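# Slot the held card into a free card-stand pocket

## Task

Place the card currently in the gripper upright into one of the card stand's unoccupied pockets. The stand's other cards must end in their original pockets, and the stand must remain upright with its entire base resting on the table. Then release the card and withdraw the gripper.

## Robot and tools

Robot: two arms, left_arm and right_arm, each ending in a two-finger parallel gripper. Calibrated base poses in the scene frame: left_arm at (-0.020, +0.376, 0) m, quat_wxyz (+1.000, 0, 0, +0.010); right_arm at (-0.042, -0.247, 0) m, quat_wxyz (+1.000, 0, 0, +0.002).

Frames: every position, orientation, velocity and target, both sent and reported, is in the scene frame. Its origin sits at table-top height halfway between the nominal bases; +x points out over the table, +y toward left_arm, +z up. Arm names do not match image left and right. In the gripper's own frame the fingers extend along +z and close along y. end_effector_position is the point between the pads, roughly 1 cm short of the fingertips. Reported hand poses may be off by a few cm, more when stretched out.

The row: a move command is a flat list of 16 numbers. First left_arm: x, y, z (metres, absolute position), qw, qx, qy, qz (absolute orientation, w first), opening; then the same eight for right_arm. Both arms always appear, even if one stays still. Opening is an absolute command from -1 (closed) to +1 (fully open, 0.093 m). Position plus quaternion is an absolute pose, not an offset.

execute_actions(actions, cameras): actions is a list of actions; each action is a table of 1 to 15 rows, one row per 1/30 s control step; a short table repeats its final row to fill 15 steps (0.5 s). A target lying over 0.6 m from that gripper's current position along any of the gripper's axes makes the action refused for both arms; a malformed action, or a first action failing that test against the last reported state, voids the whole call. An empty list just reports state and images. cameras: list of names, ["all"], [] for none; omitted means all for an empty list, otherwise none. Unknown names invalidate the call. To keep an arm parked, resend identical pose numbers copied from the result just before it began resting, plus its opening; to keep an orientation, repeat the same quaternion in every row rather than copying drifted readings.

move(target, speed, blend, opening_speed, blocking, cameras): target is one 16-number row or a list of up to 15 rows (absolute poses, no 0.6 m limit). Each gripper follows a straight line from its Hand target, turning the short way. speed: m/s, 0.002 to 2.9, default 0.25, one value or one per target; rotation capped at twice that in rad/s. blend: corner-rounding radius in m, default 0. opening_speed: finger rate per second on the -1..+1 scale, at least 0.2. Openings of the first row go out at the start; later rows' openings apply on arrival, with all arms pausing. A move lasts 0.5 s minimum, 10 s maximum, and does not avoid obstacles or the other arm. blocking=false returns after about 0.5 s while motion continues; a new move replaces the running one. The result adds a move: line such as done, off_target, moving, held or fault, plus limits=paced (pose clipped) or limits=held (steps withheld). Unnamed arms are done. Faster moves hit harder and stray more.

wait(seconds): 0 to 10 s, arms hold their last command; a running move continues. stop(): brakes a running move. zoom_image(camera, region): camera is cam_high, cam_low, cam_left_wrist or cam_right_wrist; region [x0, y0, x1, y1] in pixels from the top-left, at most 504 by 504, from the latest image of that camera. All cameras give 896x504 images. read_manual(section): only "licences". finished_scene(scene): the current scene number; irreversible, and the goal must persist without the robot.

Result lines: end_effector_position and end_effector_quat_wxyz per arm; Hand target (where the arm is actually being sent, possibly short of your command, so send the remainder next); Tool commands (current gripper commands; if absent, the last number sent); grip_measured (finger motor reading, +1 open, -1 closed); Joint positions, ending with finger opening in metres; Joint velocities ("within noise" or omitted when still); Joint torques (drive output including gravity, fixed offsets, positive toward larger joint angle, joints 1-3 wrap at ±28 N m); step readings of end_effector_position for execute_actions calls; Actions left and scene number sometimes; MOTOR HOT at 75 °C, OVER-TEMPERATURE FAULT at 90 °C (that arm folds up and idles), collapse at 100 °C.

Motion behaviour: each step the commanded orientation is clipped to within 40 degrees of the measured one, and damped inverse kinematics favours position. Friction and weight leave the hand low, short or tilted, especially far out; tiny moves may not happen or go sideways. Check the pose after each move and correct tilt. Keep paths away from the arm's own base and the wrist away from the first joint's axis, or the shoulder posture can flip.

Gripping: pads meet near -0.94; each mm of object width adds about 0.0208. Readings can sit up to 0.02 too open. For a firm hold on a rigid flat item, command at least 0.24 below its width reading and keep resending that number; a value just below presses lightly. Release by commanding well above the width reading. Pads push roughly 50 to 65 N each, with a brief spike on first touch or a sudden deep command. Closing fully on a thin card gives the same reading as closing on nothing, so verify visually.

Avoid: dropping the card, letting go while it moves, slamming or shoving the stand or other cards, knocking anything off the table, any contact or squeeze between the two arms, pushing toward unreachable poses (heats motors), and fault stops. Loose items may occasionally get a small external nudge. The simulation keeps running while you compose replies; the robot holds its last command or a running move goes on.

Each tool is called after "Call:" as name([rows], argument=value, ...), one row to a line, values as JSON.

## Session

Call:
execute_actions(actions=[])

Scene clock: 0.00 s.
left_arm: end_effector_position=(+0.3209, +0.3188, +0.5139) grip_measured=+1.000 end_effector_quat_wxyz=(+0.785, -0.129, +0.562, -0.227) | right_arm: end_effector_position=(+0.3553, -0.2579, +0.2467) grip_measured=-0.972 end_effector_quat_wxyz=(+0.307, -0.600, +0.715, -0.184)
Joint positions: left_arm=[-0.281 1.032 1.166 0.213 -0.193 -0.437 0.093] | right_arm=[-0.102 1.465 1.433 -0.823 -0.17 -1.431 0]
Joint velocities: within noise
Joint torques (N m): no reading
Heat: left arm: 37 °C; right arm: 36 °C.
Hand target: left_arm +0.3208, +0.3189, +0.5136; +0.783, -0.129, +0.565, -0.226 | right_arm +0.3560, -0.2577, +0.2540; +0.314, -0.599, +0.712, -0.190
Tool commands: left_gripper/opening=+1.0 right_gripper/opening=-1.0

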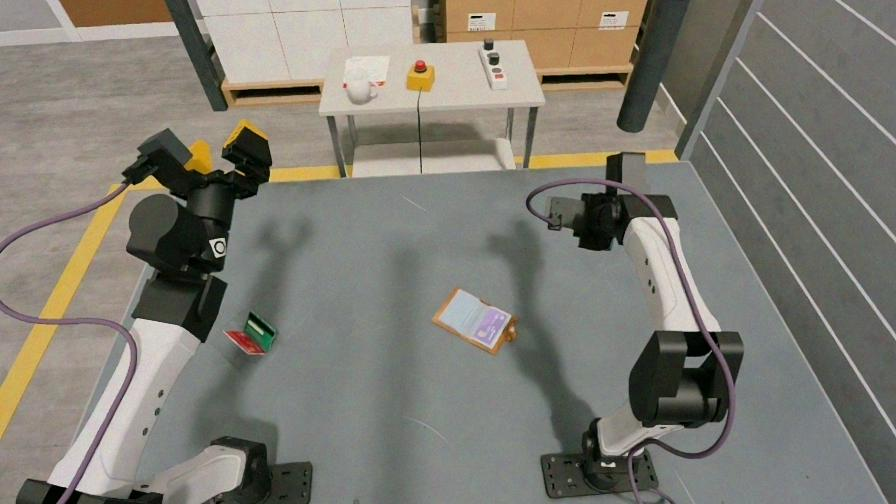

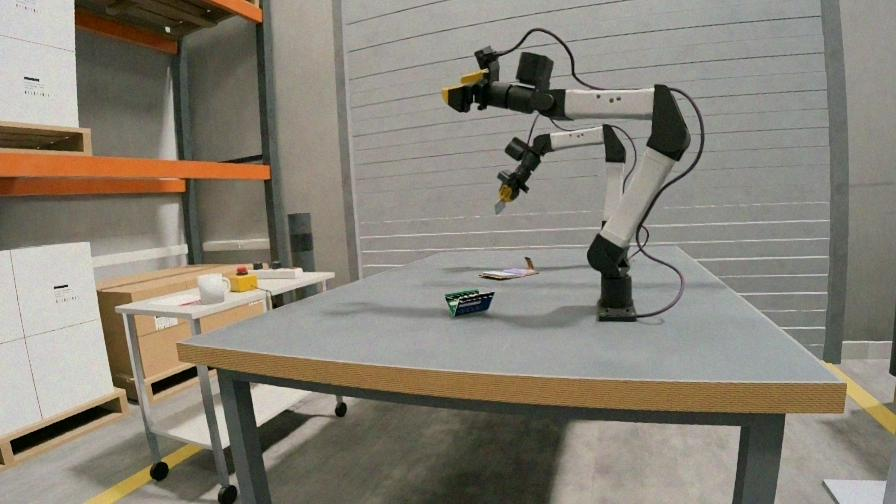

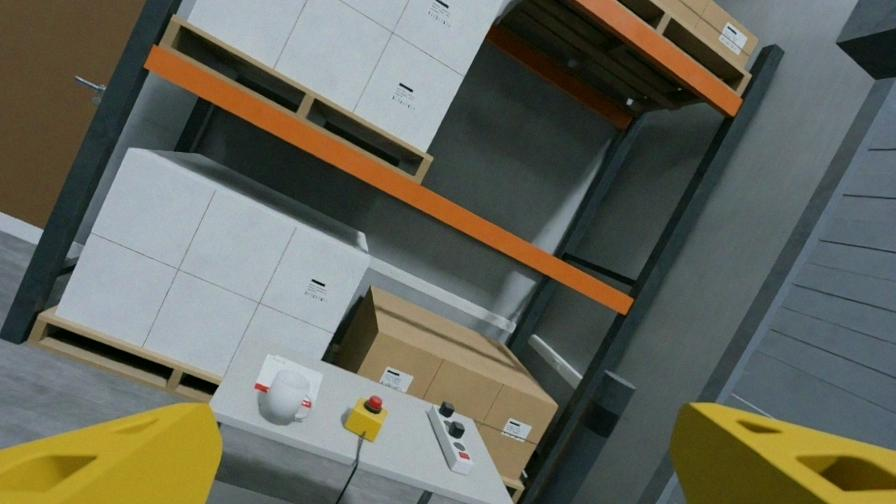

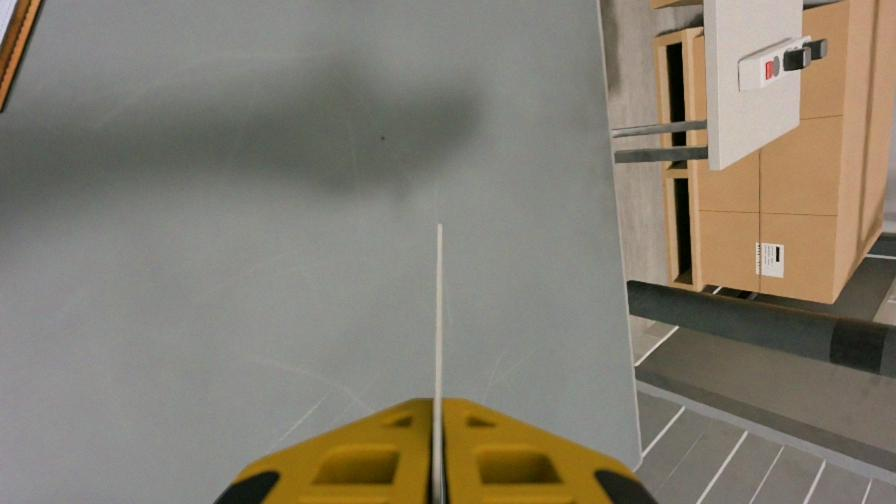

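Call:
zoom_image(camera="cam_high", region=[200, 290, 300, 370])

Call:
zoom_image(camera="cam_low", region=[420, 270, 520, 330])

Call:
zoom_image(camera="cam_low", region=[460, 160, 560, 230])

Call:
zoom_image(camera="cam_high", region=[520, 140, 680, 260])

Call:
zoom_image(camera="cam_high", region=[410, 270, 540, 370])

Scaled by 5.040 from the camera's 896x504 image, which has a finer 1280x720 frame.

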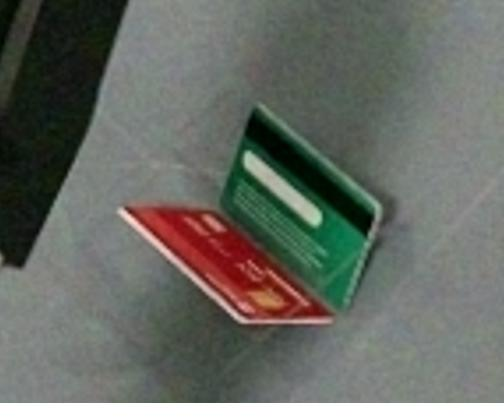

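Scaled by 5.040 from the camera's 896x504 image, which has a finer 1280x720 frame.

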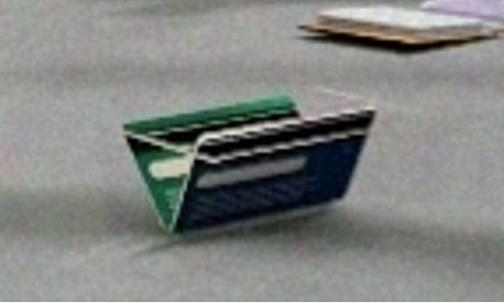

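Scaled by 5.040 from the camera's 896x504 image, which has a finer 1280x720 frame.

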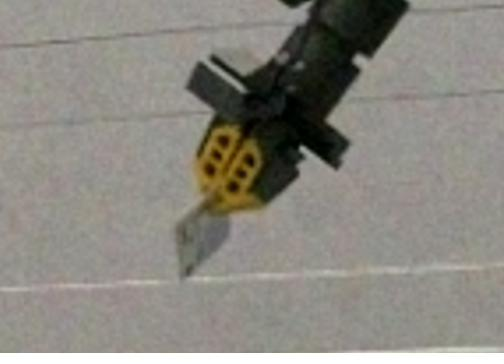

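Scaled by 3.150 from the camera's 896x504 image, which has a finer 1280x720 frame.

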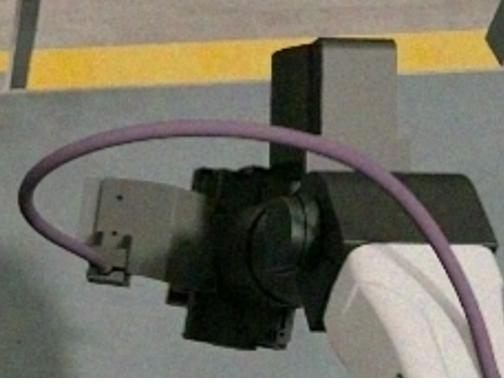

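Scaled by 3.877 from the camera's 896x504 image, which has a finer 1280x720 frame.

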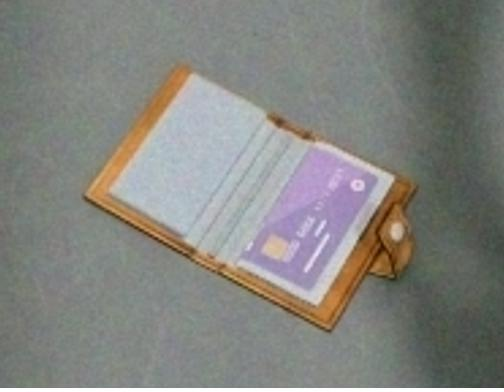

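Call:
move(target=[0.2, 0.40, 0.36, 0.4226, 0, 0.9063, 0, 1, 0.3553, -0.2579, 0.2467, 0.307, -0.600, 0.715, -0.184, -1], cameras=["all"])

Scene clock: 33.93 s.
left_arm: end_effector_position=(+0.2023, +0.4000, +0.3598) grip_measured=+1.000 end_effector_quat_wxyz=(+0.428, -0.005, +0.904, -0.001) | right_arm: end_effector_position=(+0.3553, -0.2579, +0.2466) grip_measured=-0.972 end_effector_quat_wxyz=(+0.307, -0.600, +0.715, -0.184)
Joint positions: left_arm=[0.227 0.953 1.538 -1.285 0.188 0.148 0.093] | right_arm=[-0.102 1.465 1.432 -0.823 -0.17 -1.431 0]
Joint torques (N m): left_arm=[0.77 1.01 7.43 1.94 0.25 0.22] | right_arm=[-0.16 -5.83 6.58 1.93 -0.14 -0.08]
Heat: left arm: 39 °C; right arm: 38 °C.
Hand target: left_arm +0.2000, +0.4000, +0.3600; +0.423, +0.000, +0.906, +0.000 | right_arm +0.3553, -0.2579, +0.2466; +0.307, -0.600, +0.715, -0.184
Off the commanded pose: left_arm 0.002 m, 1 deg | right_arm 0.000 m, 0 deg.
move: done

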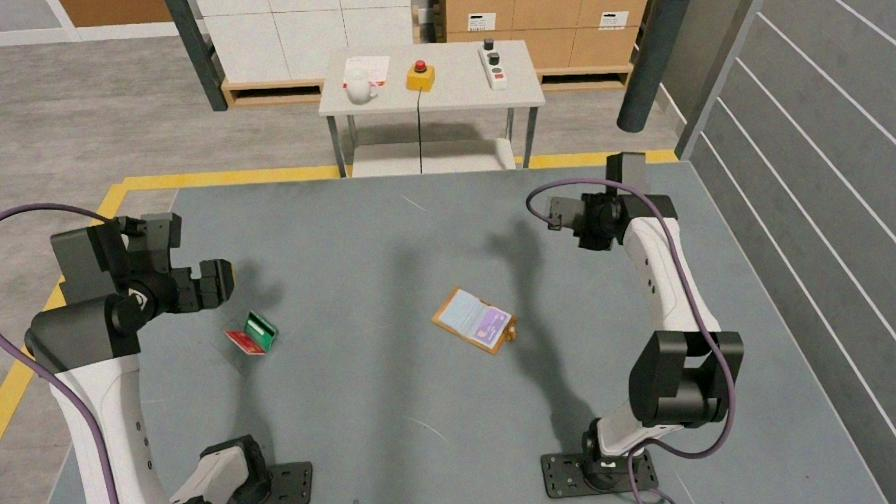

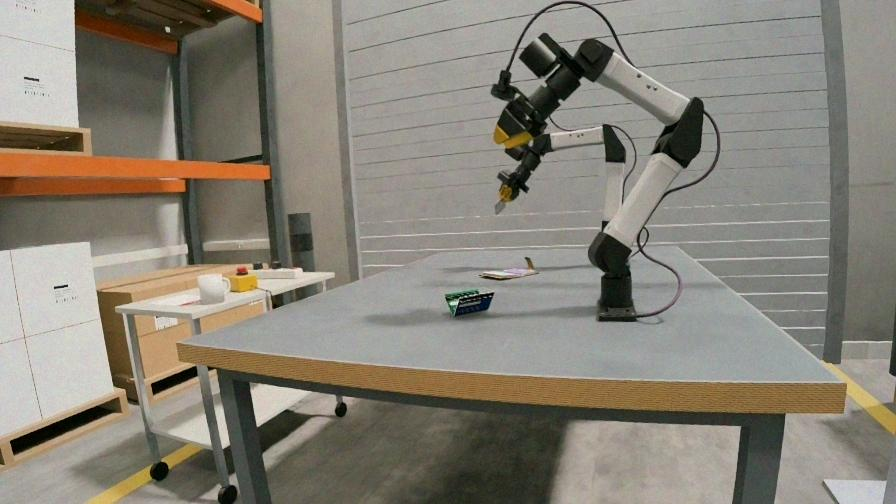

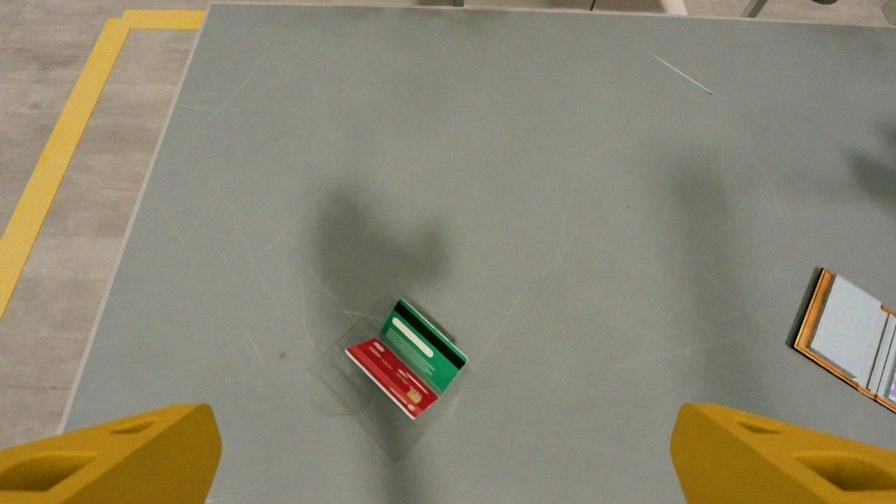

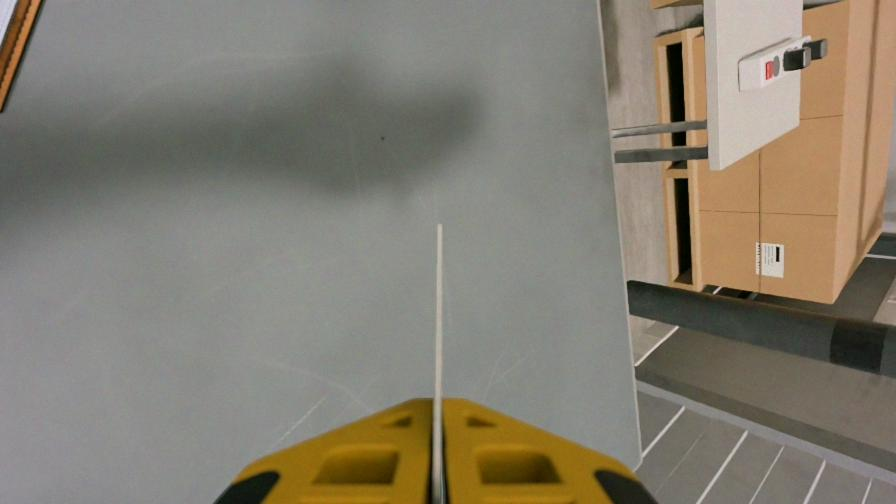

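Call:
zoom_image(camera="cam_left_wrist", region=[290, 270, 510, 470])

Scaled by 2.291 from the camera's 896x504 image, which has a finer 1280x720 frame.

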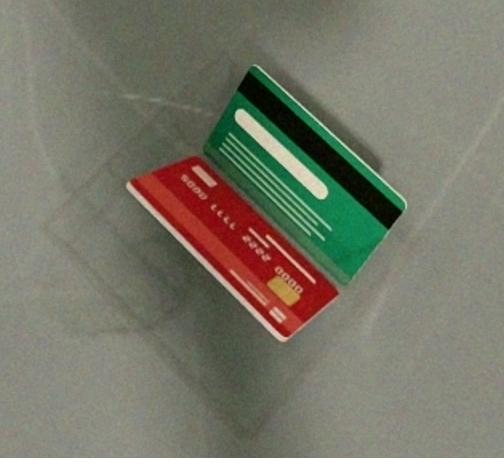

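Call:
move(target=[0.25, 0.44, 0.21, 0.2164, 0, 0.9763, 0, 1, 0.3553, -0.2579, 0.2467, 0.307, -0.600, 0.715, -0.184, -1], cameras=["cam_left_wrist", "cam_low", "cam_high"])

Call:
zoom_image(camera="cam_left_wrist", region=[250, 120, 650, 420])

Call:
zoom_image(camera="cam_low", region=[430, 270, 510, 330])

Scene clock: 56.53 s.
left_arm: end_effector_position=(+0.2493, +0.4360, +0.2129) grip_measured=+1.000 end_effector_quat_wxyz=(+0.220, -0.003, +0.976, -0.008) | right_arm: end_effector_position=(+0.3553, -0.2579, +0.2466) grip_measured=-0.972 end_effector_quat_wxyz=(+0.307, -0.600, +0.715, -0.184)
Joint positions: left_arm=[0.284 1.238 1.277 -1.189 0.142 0.267 0.093] | right_arm=[-0.102 1.465 1.432 -0.823 -0.17 -1.431 0]
Joint torques (N m): left_arm=[0.77 -2.19 6.75 1.44 0.08 0.25] | right_arm=[-0.14 -5.82 6.57 1.94 -0.13 -0.08]
Heat: left arm: 40 °C; right arm: 39 °C.
Hand target: left_arm +0.2500, +0.4399, +0.2101; +0.216, +0.000, +0.976, +0.000 | right_arm +0.3553, -0.2579, +0.2466; +0.307, -0.600, +0.715, -0.184
Off the commanded pose: left_arm 0.005 m, 1 deg | right_arm 0.000 m, 0 deg.
move: done
Images, in order (width x height): cam_high 896x504, cam_low 896x504, cam_left_wrist 896x504.

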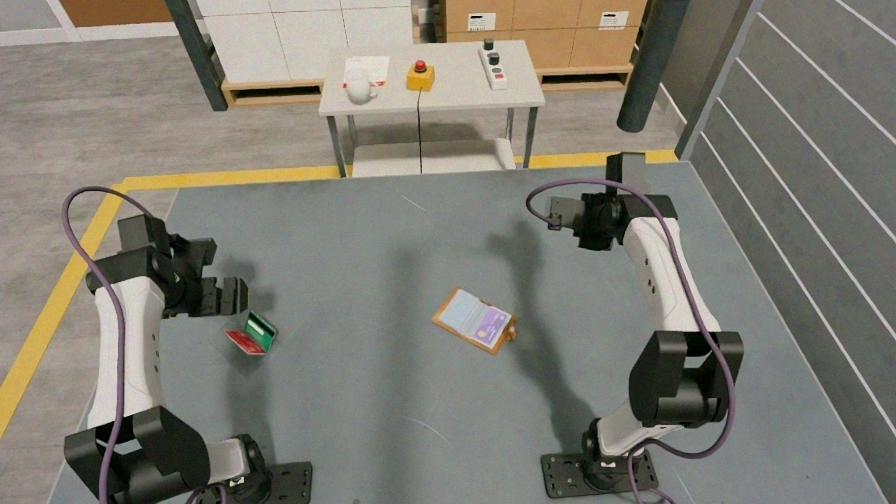

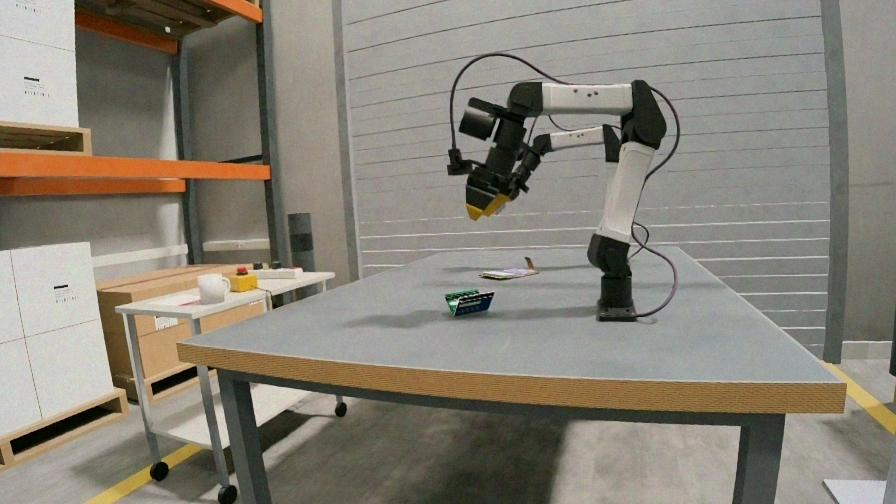

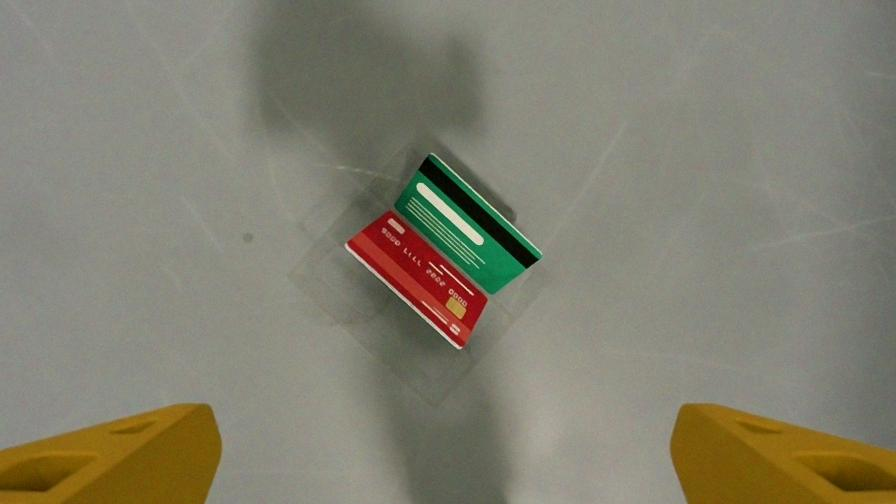

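Scaled by 1.260 from the camera's 896x504 image, which has a finer 1280x720 frame.

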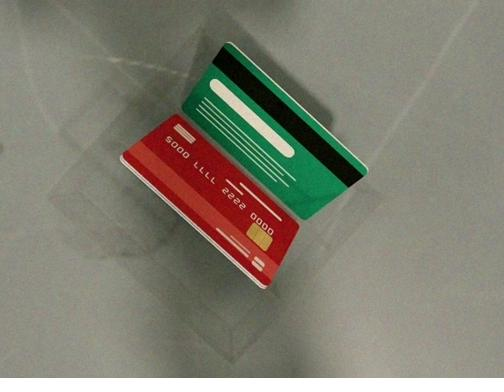

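Scaled by 6.300 from the camera's 896x504 image, which has a finer 1280x720 frame.

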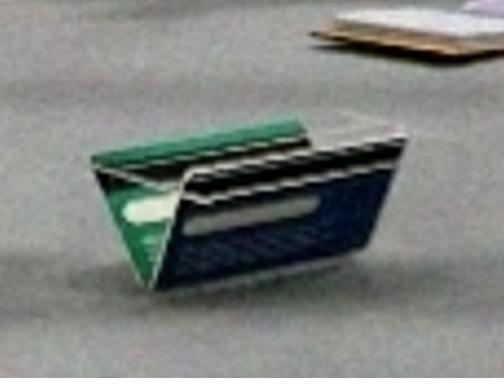

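Call:
zoom_image(camera="cam_left_wrist", region=[270, 130, 420, 250])

Call:
zoom_image(camera="cam_left_wrist", region=[270, 240, 480, 420])

Call:
zoom_image(camera="cam_left_wrist", region=[430, 230, 580, 350])

Scaled by 3.360 from the camera's 896x504 image, which has a finer 1280x720 frame.

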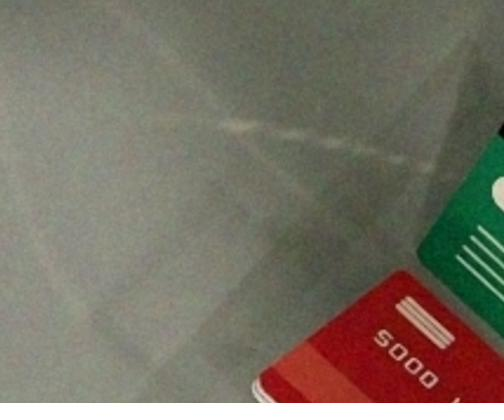

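Scaled by 2.400 from the camera's 896x504 image, which has a finer 1280x720 frame.

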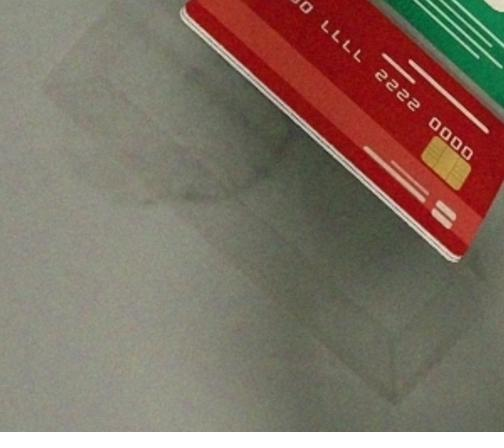

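Scaled by 3.360 from the camera's 896x504 image, which has a finer 1280x720 frame.

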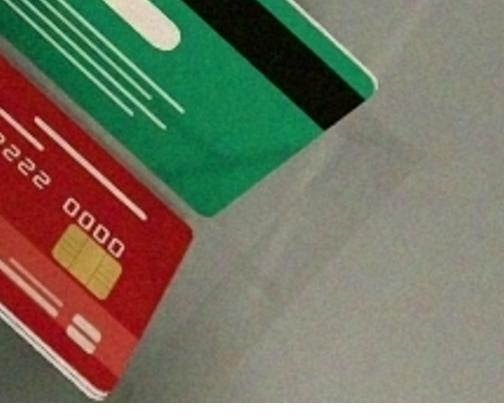

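Call:
move(target=[0.325, 0.508, 0.19, -0.1192, -0.4032, 0.9057, -0.0531, 1, 0.3553, -0.2579, 0.2467, 0.307, -0.600, 0.715, -0.184, -1], cameras=["cam_left_wrist", "cam_low", "cam_high"])

Call:
zoom_image(camera="cam_left_wrist", region=[250, 100, 650, 400])

Scene clock: 106.83 s.
left_arm: end_effector_position=(+0.3236, +0.5073, +0.1929) grip_measured=+1.000 end_effector_quat_wxyz=(+0.033, -0.403, +0.913, -0.051) | right_arm: end_effector_position=(+0.3553, -0.2579, +0.2466) grip_measured=-0.972 end_effector_quat_wxyz=(+0.307, -0.600, +0.715, -0.184)
Joint positions: left_arm=[0.391 1.916 1.965 -1.553 0.103 -0.423 0.093] | right_arm=[-0.102 1.465 1.432 -0.823 -0.17 -1.431 0]
Joint torques (N m): left_arm=[0.73 -5.7 8.18 0.5 0.25 -0.03] | right_arm=[-0.16 -5.82 6.58 1.94 -0.13 -0.08]
Heat: left arm: 39 °C; right arm: 39 °C.
Hand target: left_arm +0.3248, +0.5078, +0.1895; +0.023, -0.412, +0.909, -0.056 | right_arm +0.3553, -0.2579, +0.2466; +0.307, -0.600, +0.715, -0.184
Off the commanded pose: left_arm 0.003 m, 17 deg | right_arm 0.000 m, 0 deg.
joint sent to its limit (left arm) — joint 4 (wrist pitch), lower limit. The joint targets are off in orientation, not in position.
move: off_target (left_arm)
Images, in order (width x height): cam_high 896x504, cam_low 896x504, cam_left_wrist 896x504.

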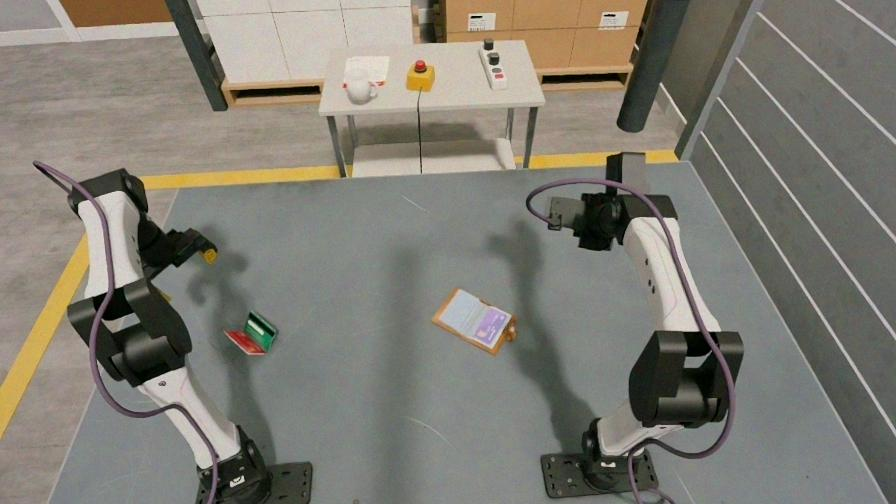

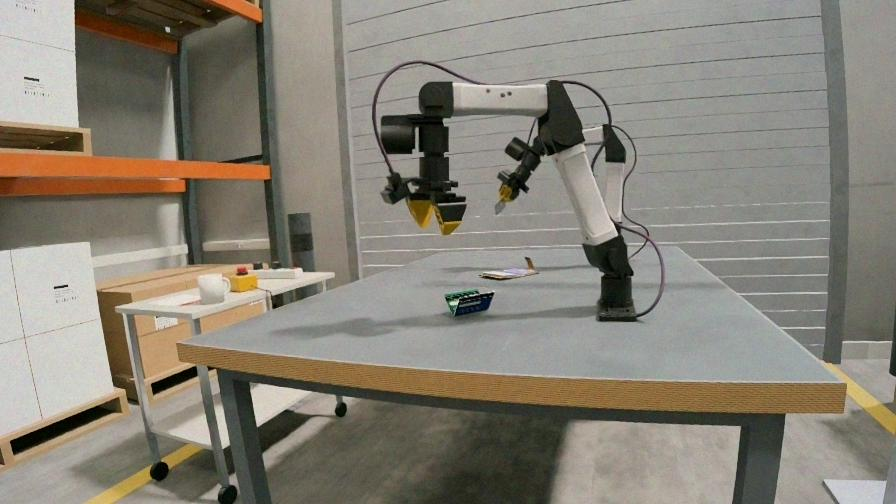

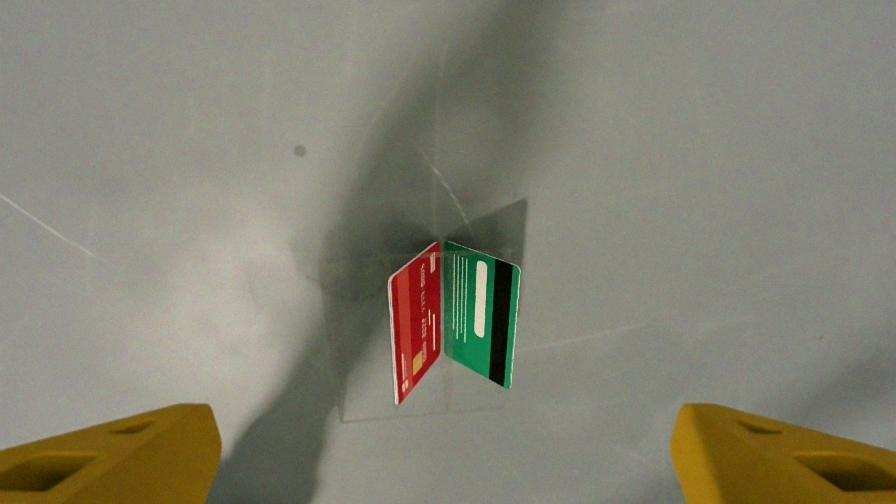

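Scaled by 1.260 from the camera's 896x504 image, which has a finer 1280x720 frame.

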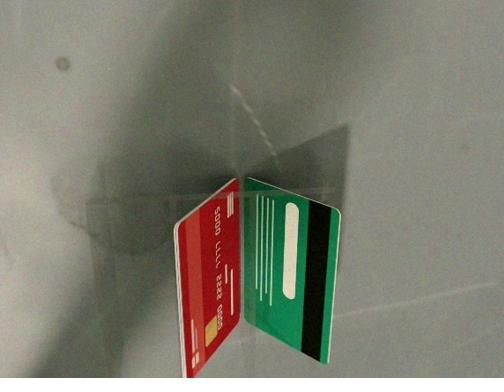

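Call:
zoom_image(camera="cam_left_wrist", region=[310, 230, 430, 330])

Call:
zoom_image(camera="cam_left_wrist", region=[320, 330, 440, 430])

Call:
zoom_image(camera="cam_left_wrist", region=[420, 330, 540, 430])

Call:
zoom_image(camera="cam_left_wrist", region=[420, 230, 540, 330])

Scaled by 4.200 from the camera's 896x504 image, which has a finer 1280x720 frame.

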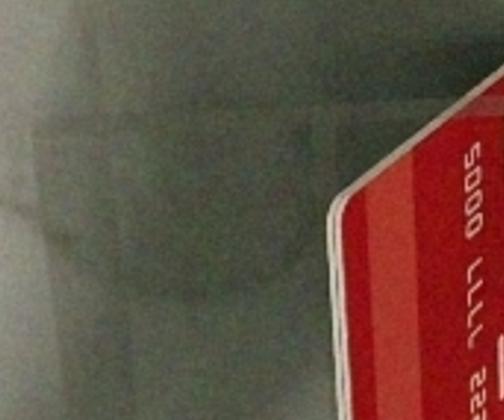

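Scaled by 4.200 from the camera's 896x504 image, which has a finer 1280x720 frame.

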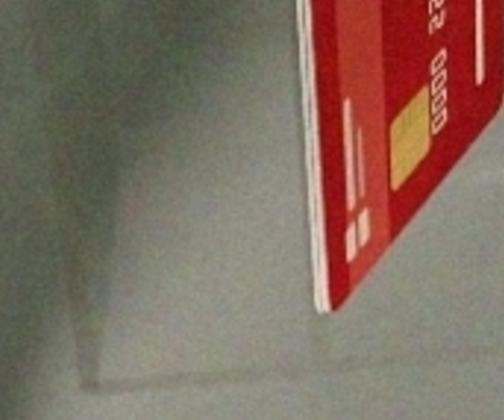

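Scaled by 4.200 from the camera's 896x504 image, which has a finer 1280x720 frame.

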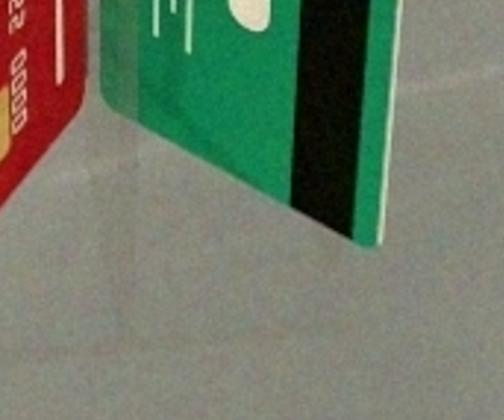

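Scaled by 4.200 from the camera's 896x504 image, which has a finer 1280x720 frame.

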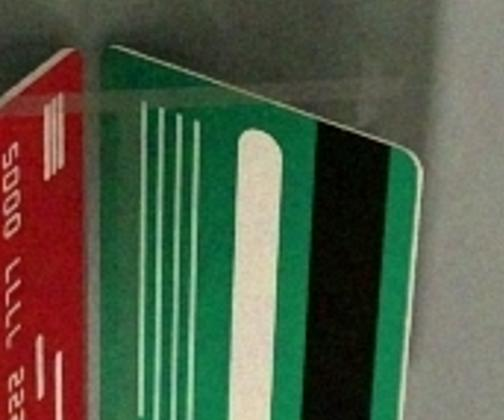

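Call:
move([
  [0.26, 0.52, 0.38, 0.4226, 0, 0.9063, 0, 1, 0.3553, -0.2579, 0.2467, 0.307, -0.600, 0.715, -0.184, -1],
  [0.26, 0.52, 0.38, 0.4226, 0, 0.9063, 0, 1, 0.22, 0.1, 0.25, 0.5272, -0.3967, 0.6871, 0.3044, -1],
], cameras=["cam_left_wrist", "cam_low", "cam_high","cam_right_wrist"])

Scene clock: 140.50 s.
left_arm: end_effector_position=(+0.2625, +0.5217, +0.3719) grip_measured=+1.000 end_effector_quat_wxyz=(+0.414, -0.009, +0.910, -0.008) | right_arm: end_effector_position=(+0.2203, +0.0982, +0.2557) grip_measured=-0.973 end_effector_quat_wxyz=(+0.528, -0.399, +0.686, +0.303)
Joint positions: left_arm=[0.735 1.404 1.881 -1.356 0.548 0.533 0.093] | right_arm=[0.842 1.321 0.879 0.175 -0.195 -0.059 0]
Joint torques (N m): left_arm=[0.77 -3.74 7.79 1.75 0.53 0.21] | right_arm=[0.38 -4.14 5.94 2.85 0.05 -0.04]
Heat: left arm: 40 °C; right arm: 39 °C.
Hand target: left_arm +0.2600, +0.5199, +0.3799; +0.423, +0.000, +0.906, +0.000 | right_arm +0.2199, +0.0999, +0.2499; +0.527, -0.397, +0.687, +0.304
Off the commanded pose: left_arm 0.009 m, 2 deg | right_arm 0.006 m, 0 deg.
move: done

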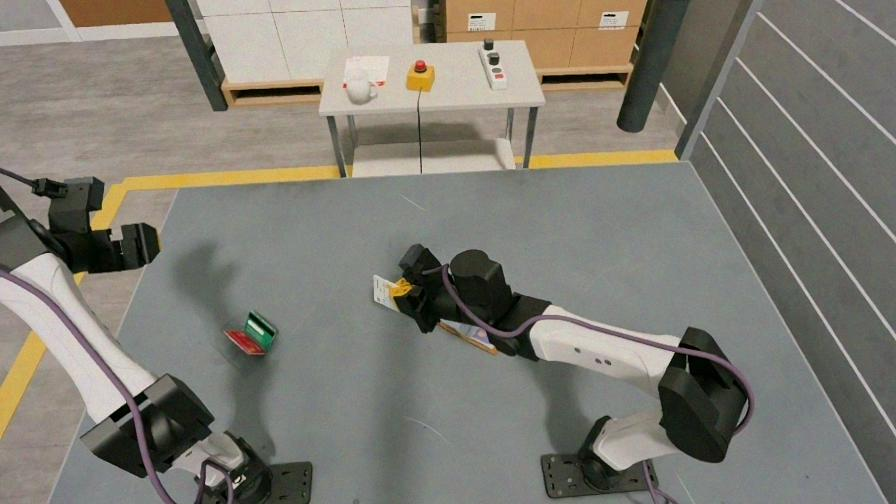

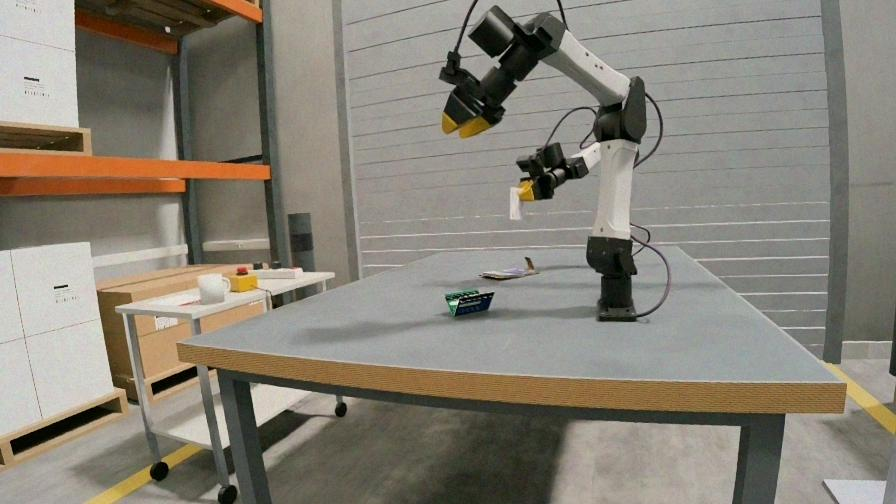

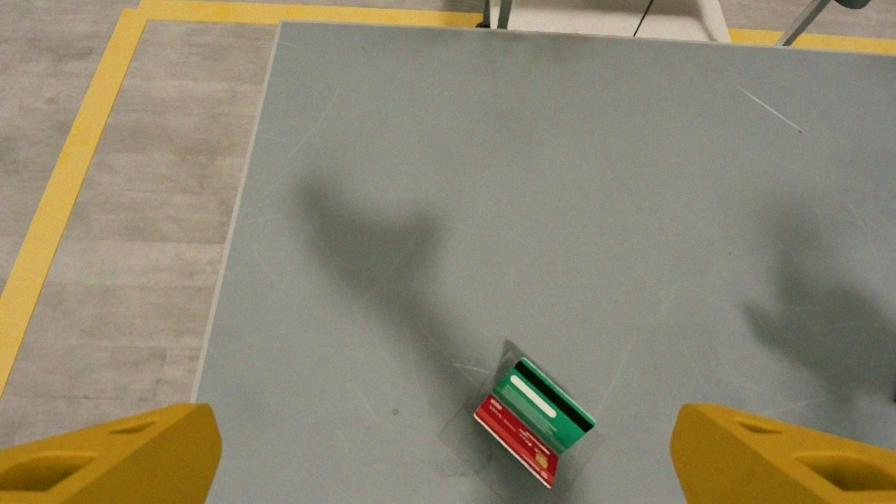

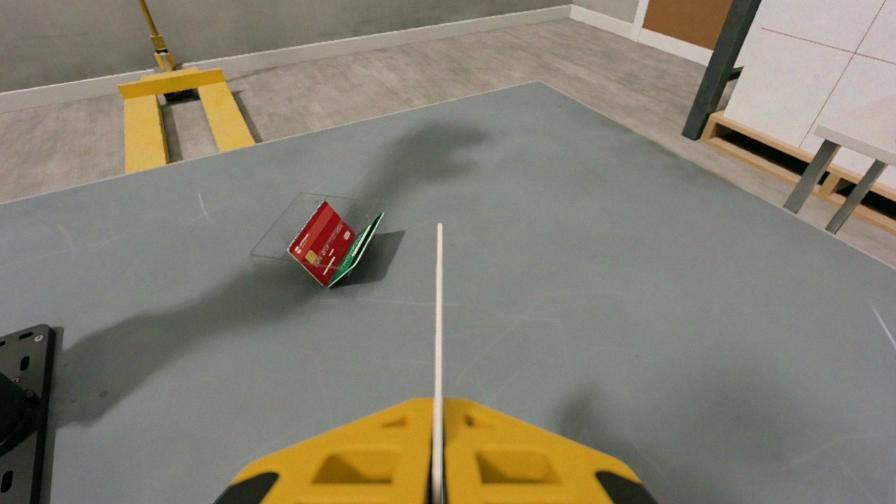

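Call:
zoom_image(camera="cam_right_wrist", region=[230, 170, 420, 310])

Call:
zoom_image(camera="cam_low", region=[490, 140, 570, 230])

Call:
zoom_image(camera="cam_high", region=[360, 230, 500, 350])

Scaled by 2.653 from the camera's 896x504 image, which has a finer 1280x720 frame.

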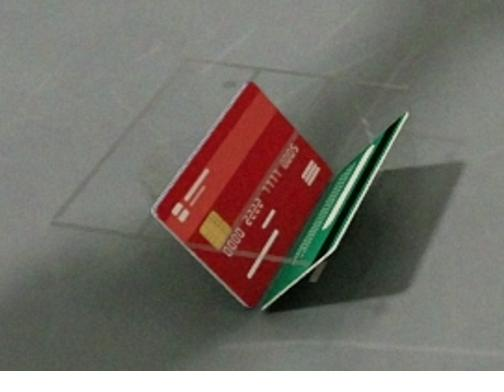

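Scaled by 5.600 from the camera's 896x504 image, which has a finer 1280x720 frame.

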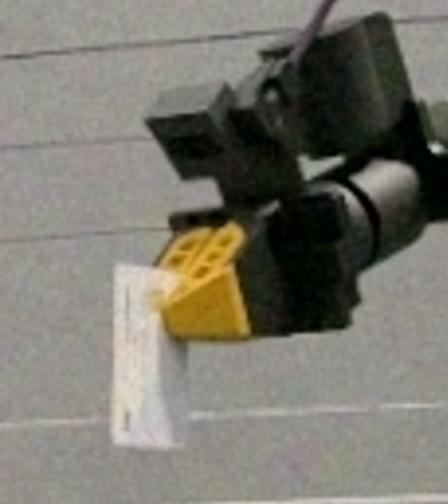

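Scaled by 3.600 from the camera's 896x504 image, which has a finer 1280x720 frame.

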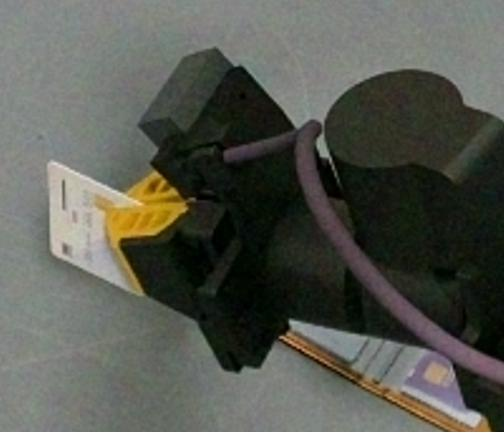

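Call:
move(target=[0.2625, 0.5217, 0.3719, 0.414, -0.009, 0.91, -0.008, 1, 0.177, 0.285, 0.16, 0.5272, -0.3967, 0.6871, 0.3044, -1], cameras=["cam_low", "cam_high","cam_right_wrist"])

Call:
zoom_image(camera="cam_right_wrist", region=[200, 100, 500, 330])

Call:
zoom_image(camera="cam_low", region=[430, 270, 570, 330])

Scene clock: 150.47 s.
left_arm: end_effector_position=(+0.2625, +0.5217, +0.3719) grip_measured=+1.000 end_effector_quat_wxyz=(+0.414, -0.009, +0.910, -0.008) | right_arm: end_effector_position=(+0.1720, +0.2767, +0.1458) grip_measured=-0.973 end_effector_quat_wxyz=(+0.513, -0.411, +0.695, +0.293)
Joint positions: left_arm=[0.735 1.404 1.881 -1.356 0.548 0.533 0.093] | right_arm=[1.23 1.979 1.168 0.499 0.172 0.04 0]
Joint torques (N m): left_arm=[0.39 -3.08 6.12 1.8 0.46 0.08] | right_arm=[-0.29 -9.37 9.07 2.84 0.14 -0.02]
Heat: left arm: 40 °C; right arm: 39 °C.
Hand target: left_arm +0.2625, +0.5218, +0.3719; +0.414, -0.009, +0.910, -0.008 | right_arm +0.1767, +0.2841, +0.1603; +0.527, -0.397, +0.687, +0.305
Off the commanded pose: left_arm 0.000 m, 0 deg | right_arm 0.017 m, 3 deg.
move: off_target (right_arm)
Images, in order (width x height): cam_high 896x504, cam_low 896x504, cam_right_wrist 896x504.

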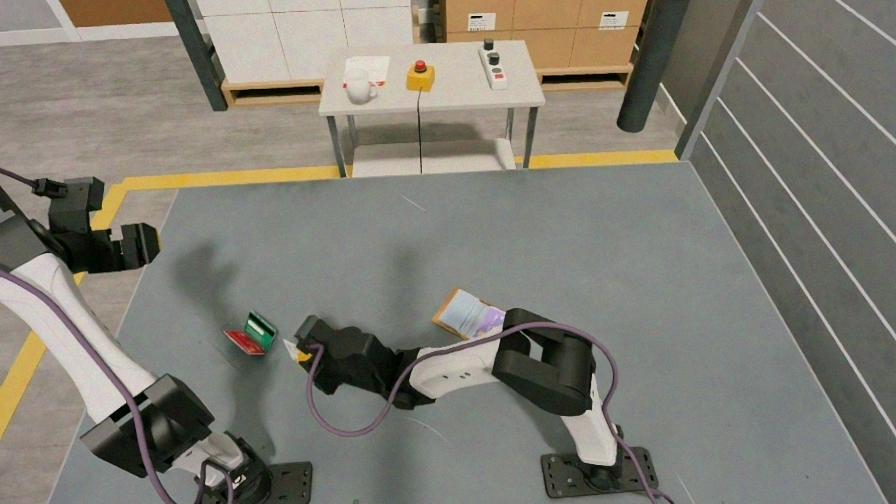

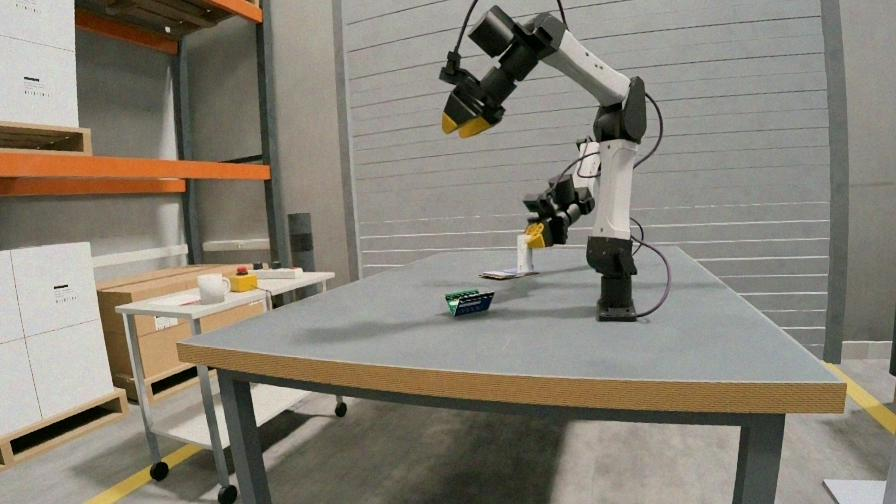

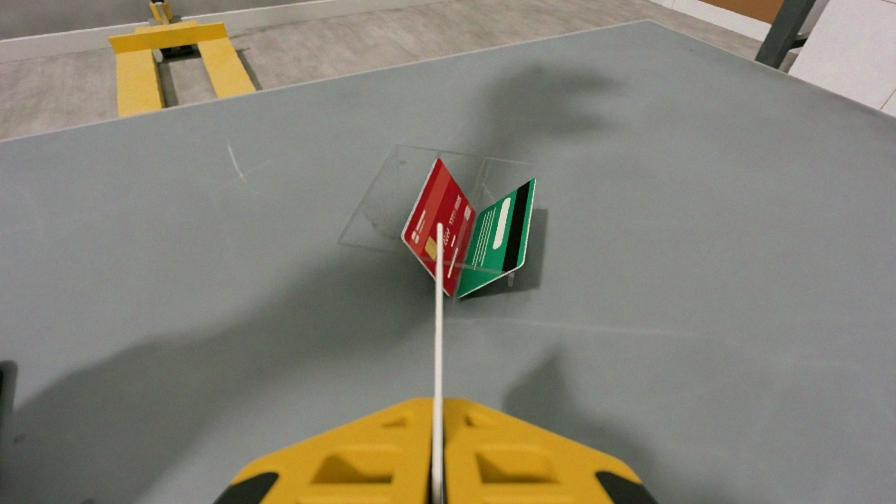

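Scaled by 1.680 from the camera's 896x504 image, which has a finer 1280x720 frame.

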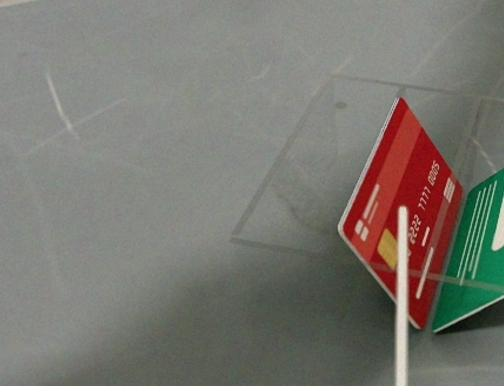

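Scaled by 3.600 from the camera's 896x504 image, which has a finer 1280x720 frame.

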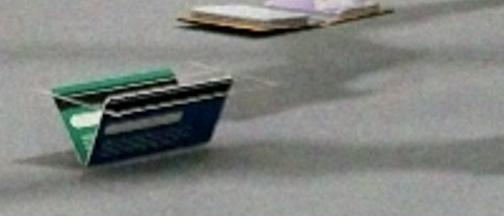

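Call:
zoom_image(camera="cam_right_wrist", region=[330, 130, 450, 260])

Call:
zoom_image(camera="cam_right_wrist", region=[440, 140, 560, 310])

Scaled by 3.877 from the camera's 896x504 image, which has a finer 1280x720 frame.

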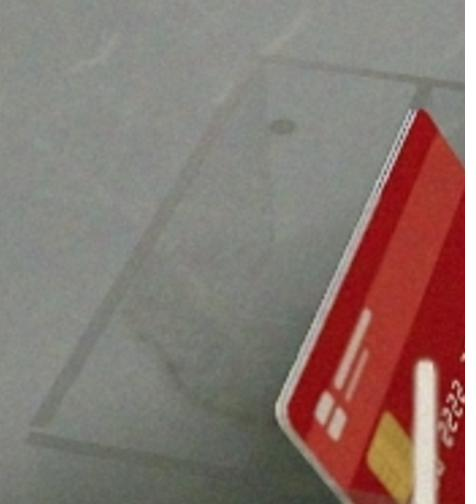

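Scaled by 2.965 from the camera's 896x504 image, which has a finer 1280x720 frame.

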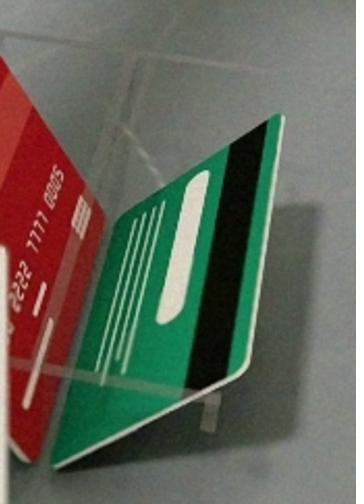

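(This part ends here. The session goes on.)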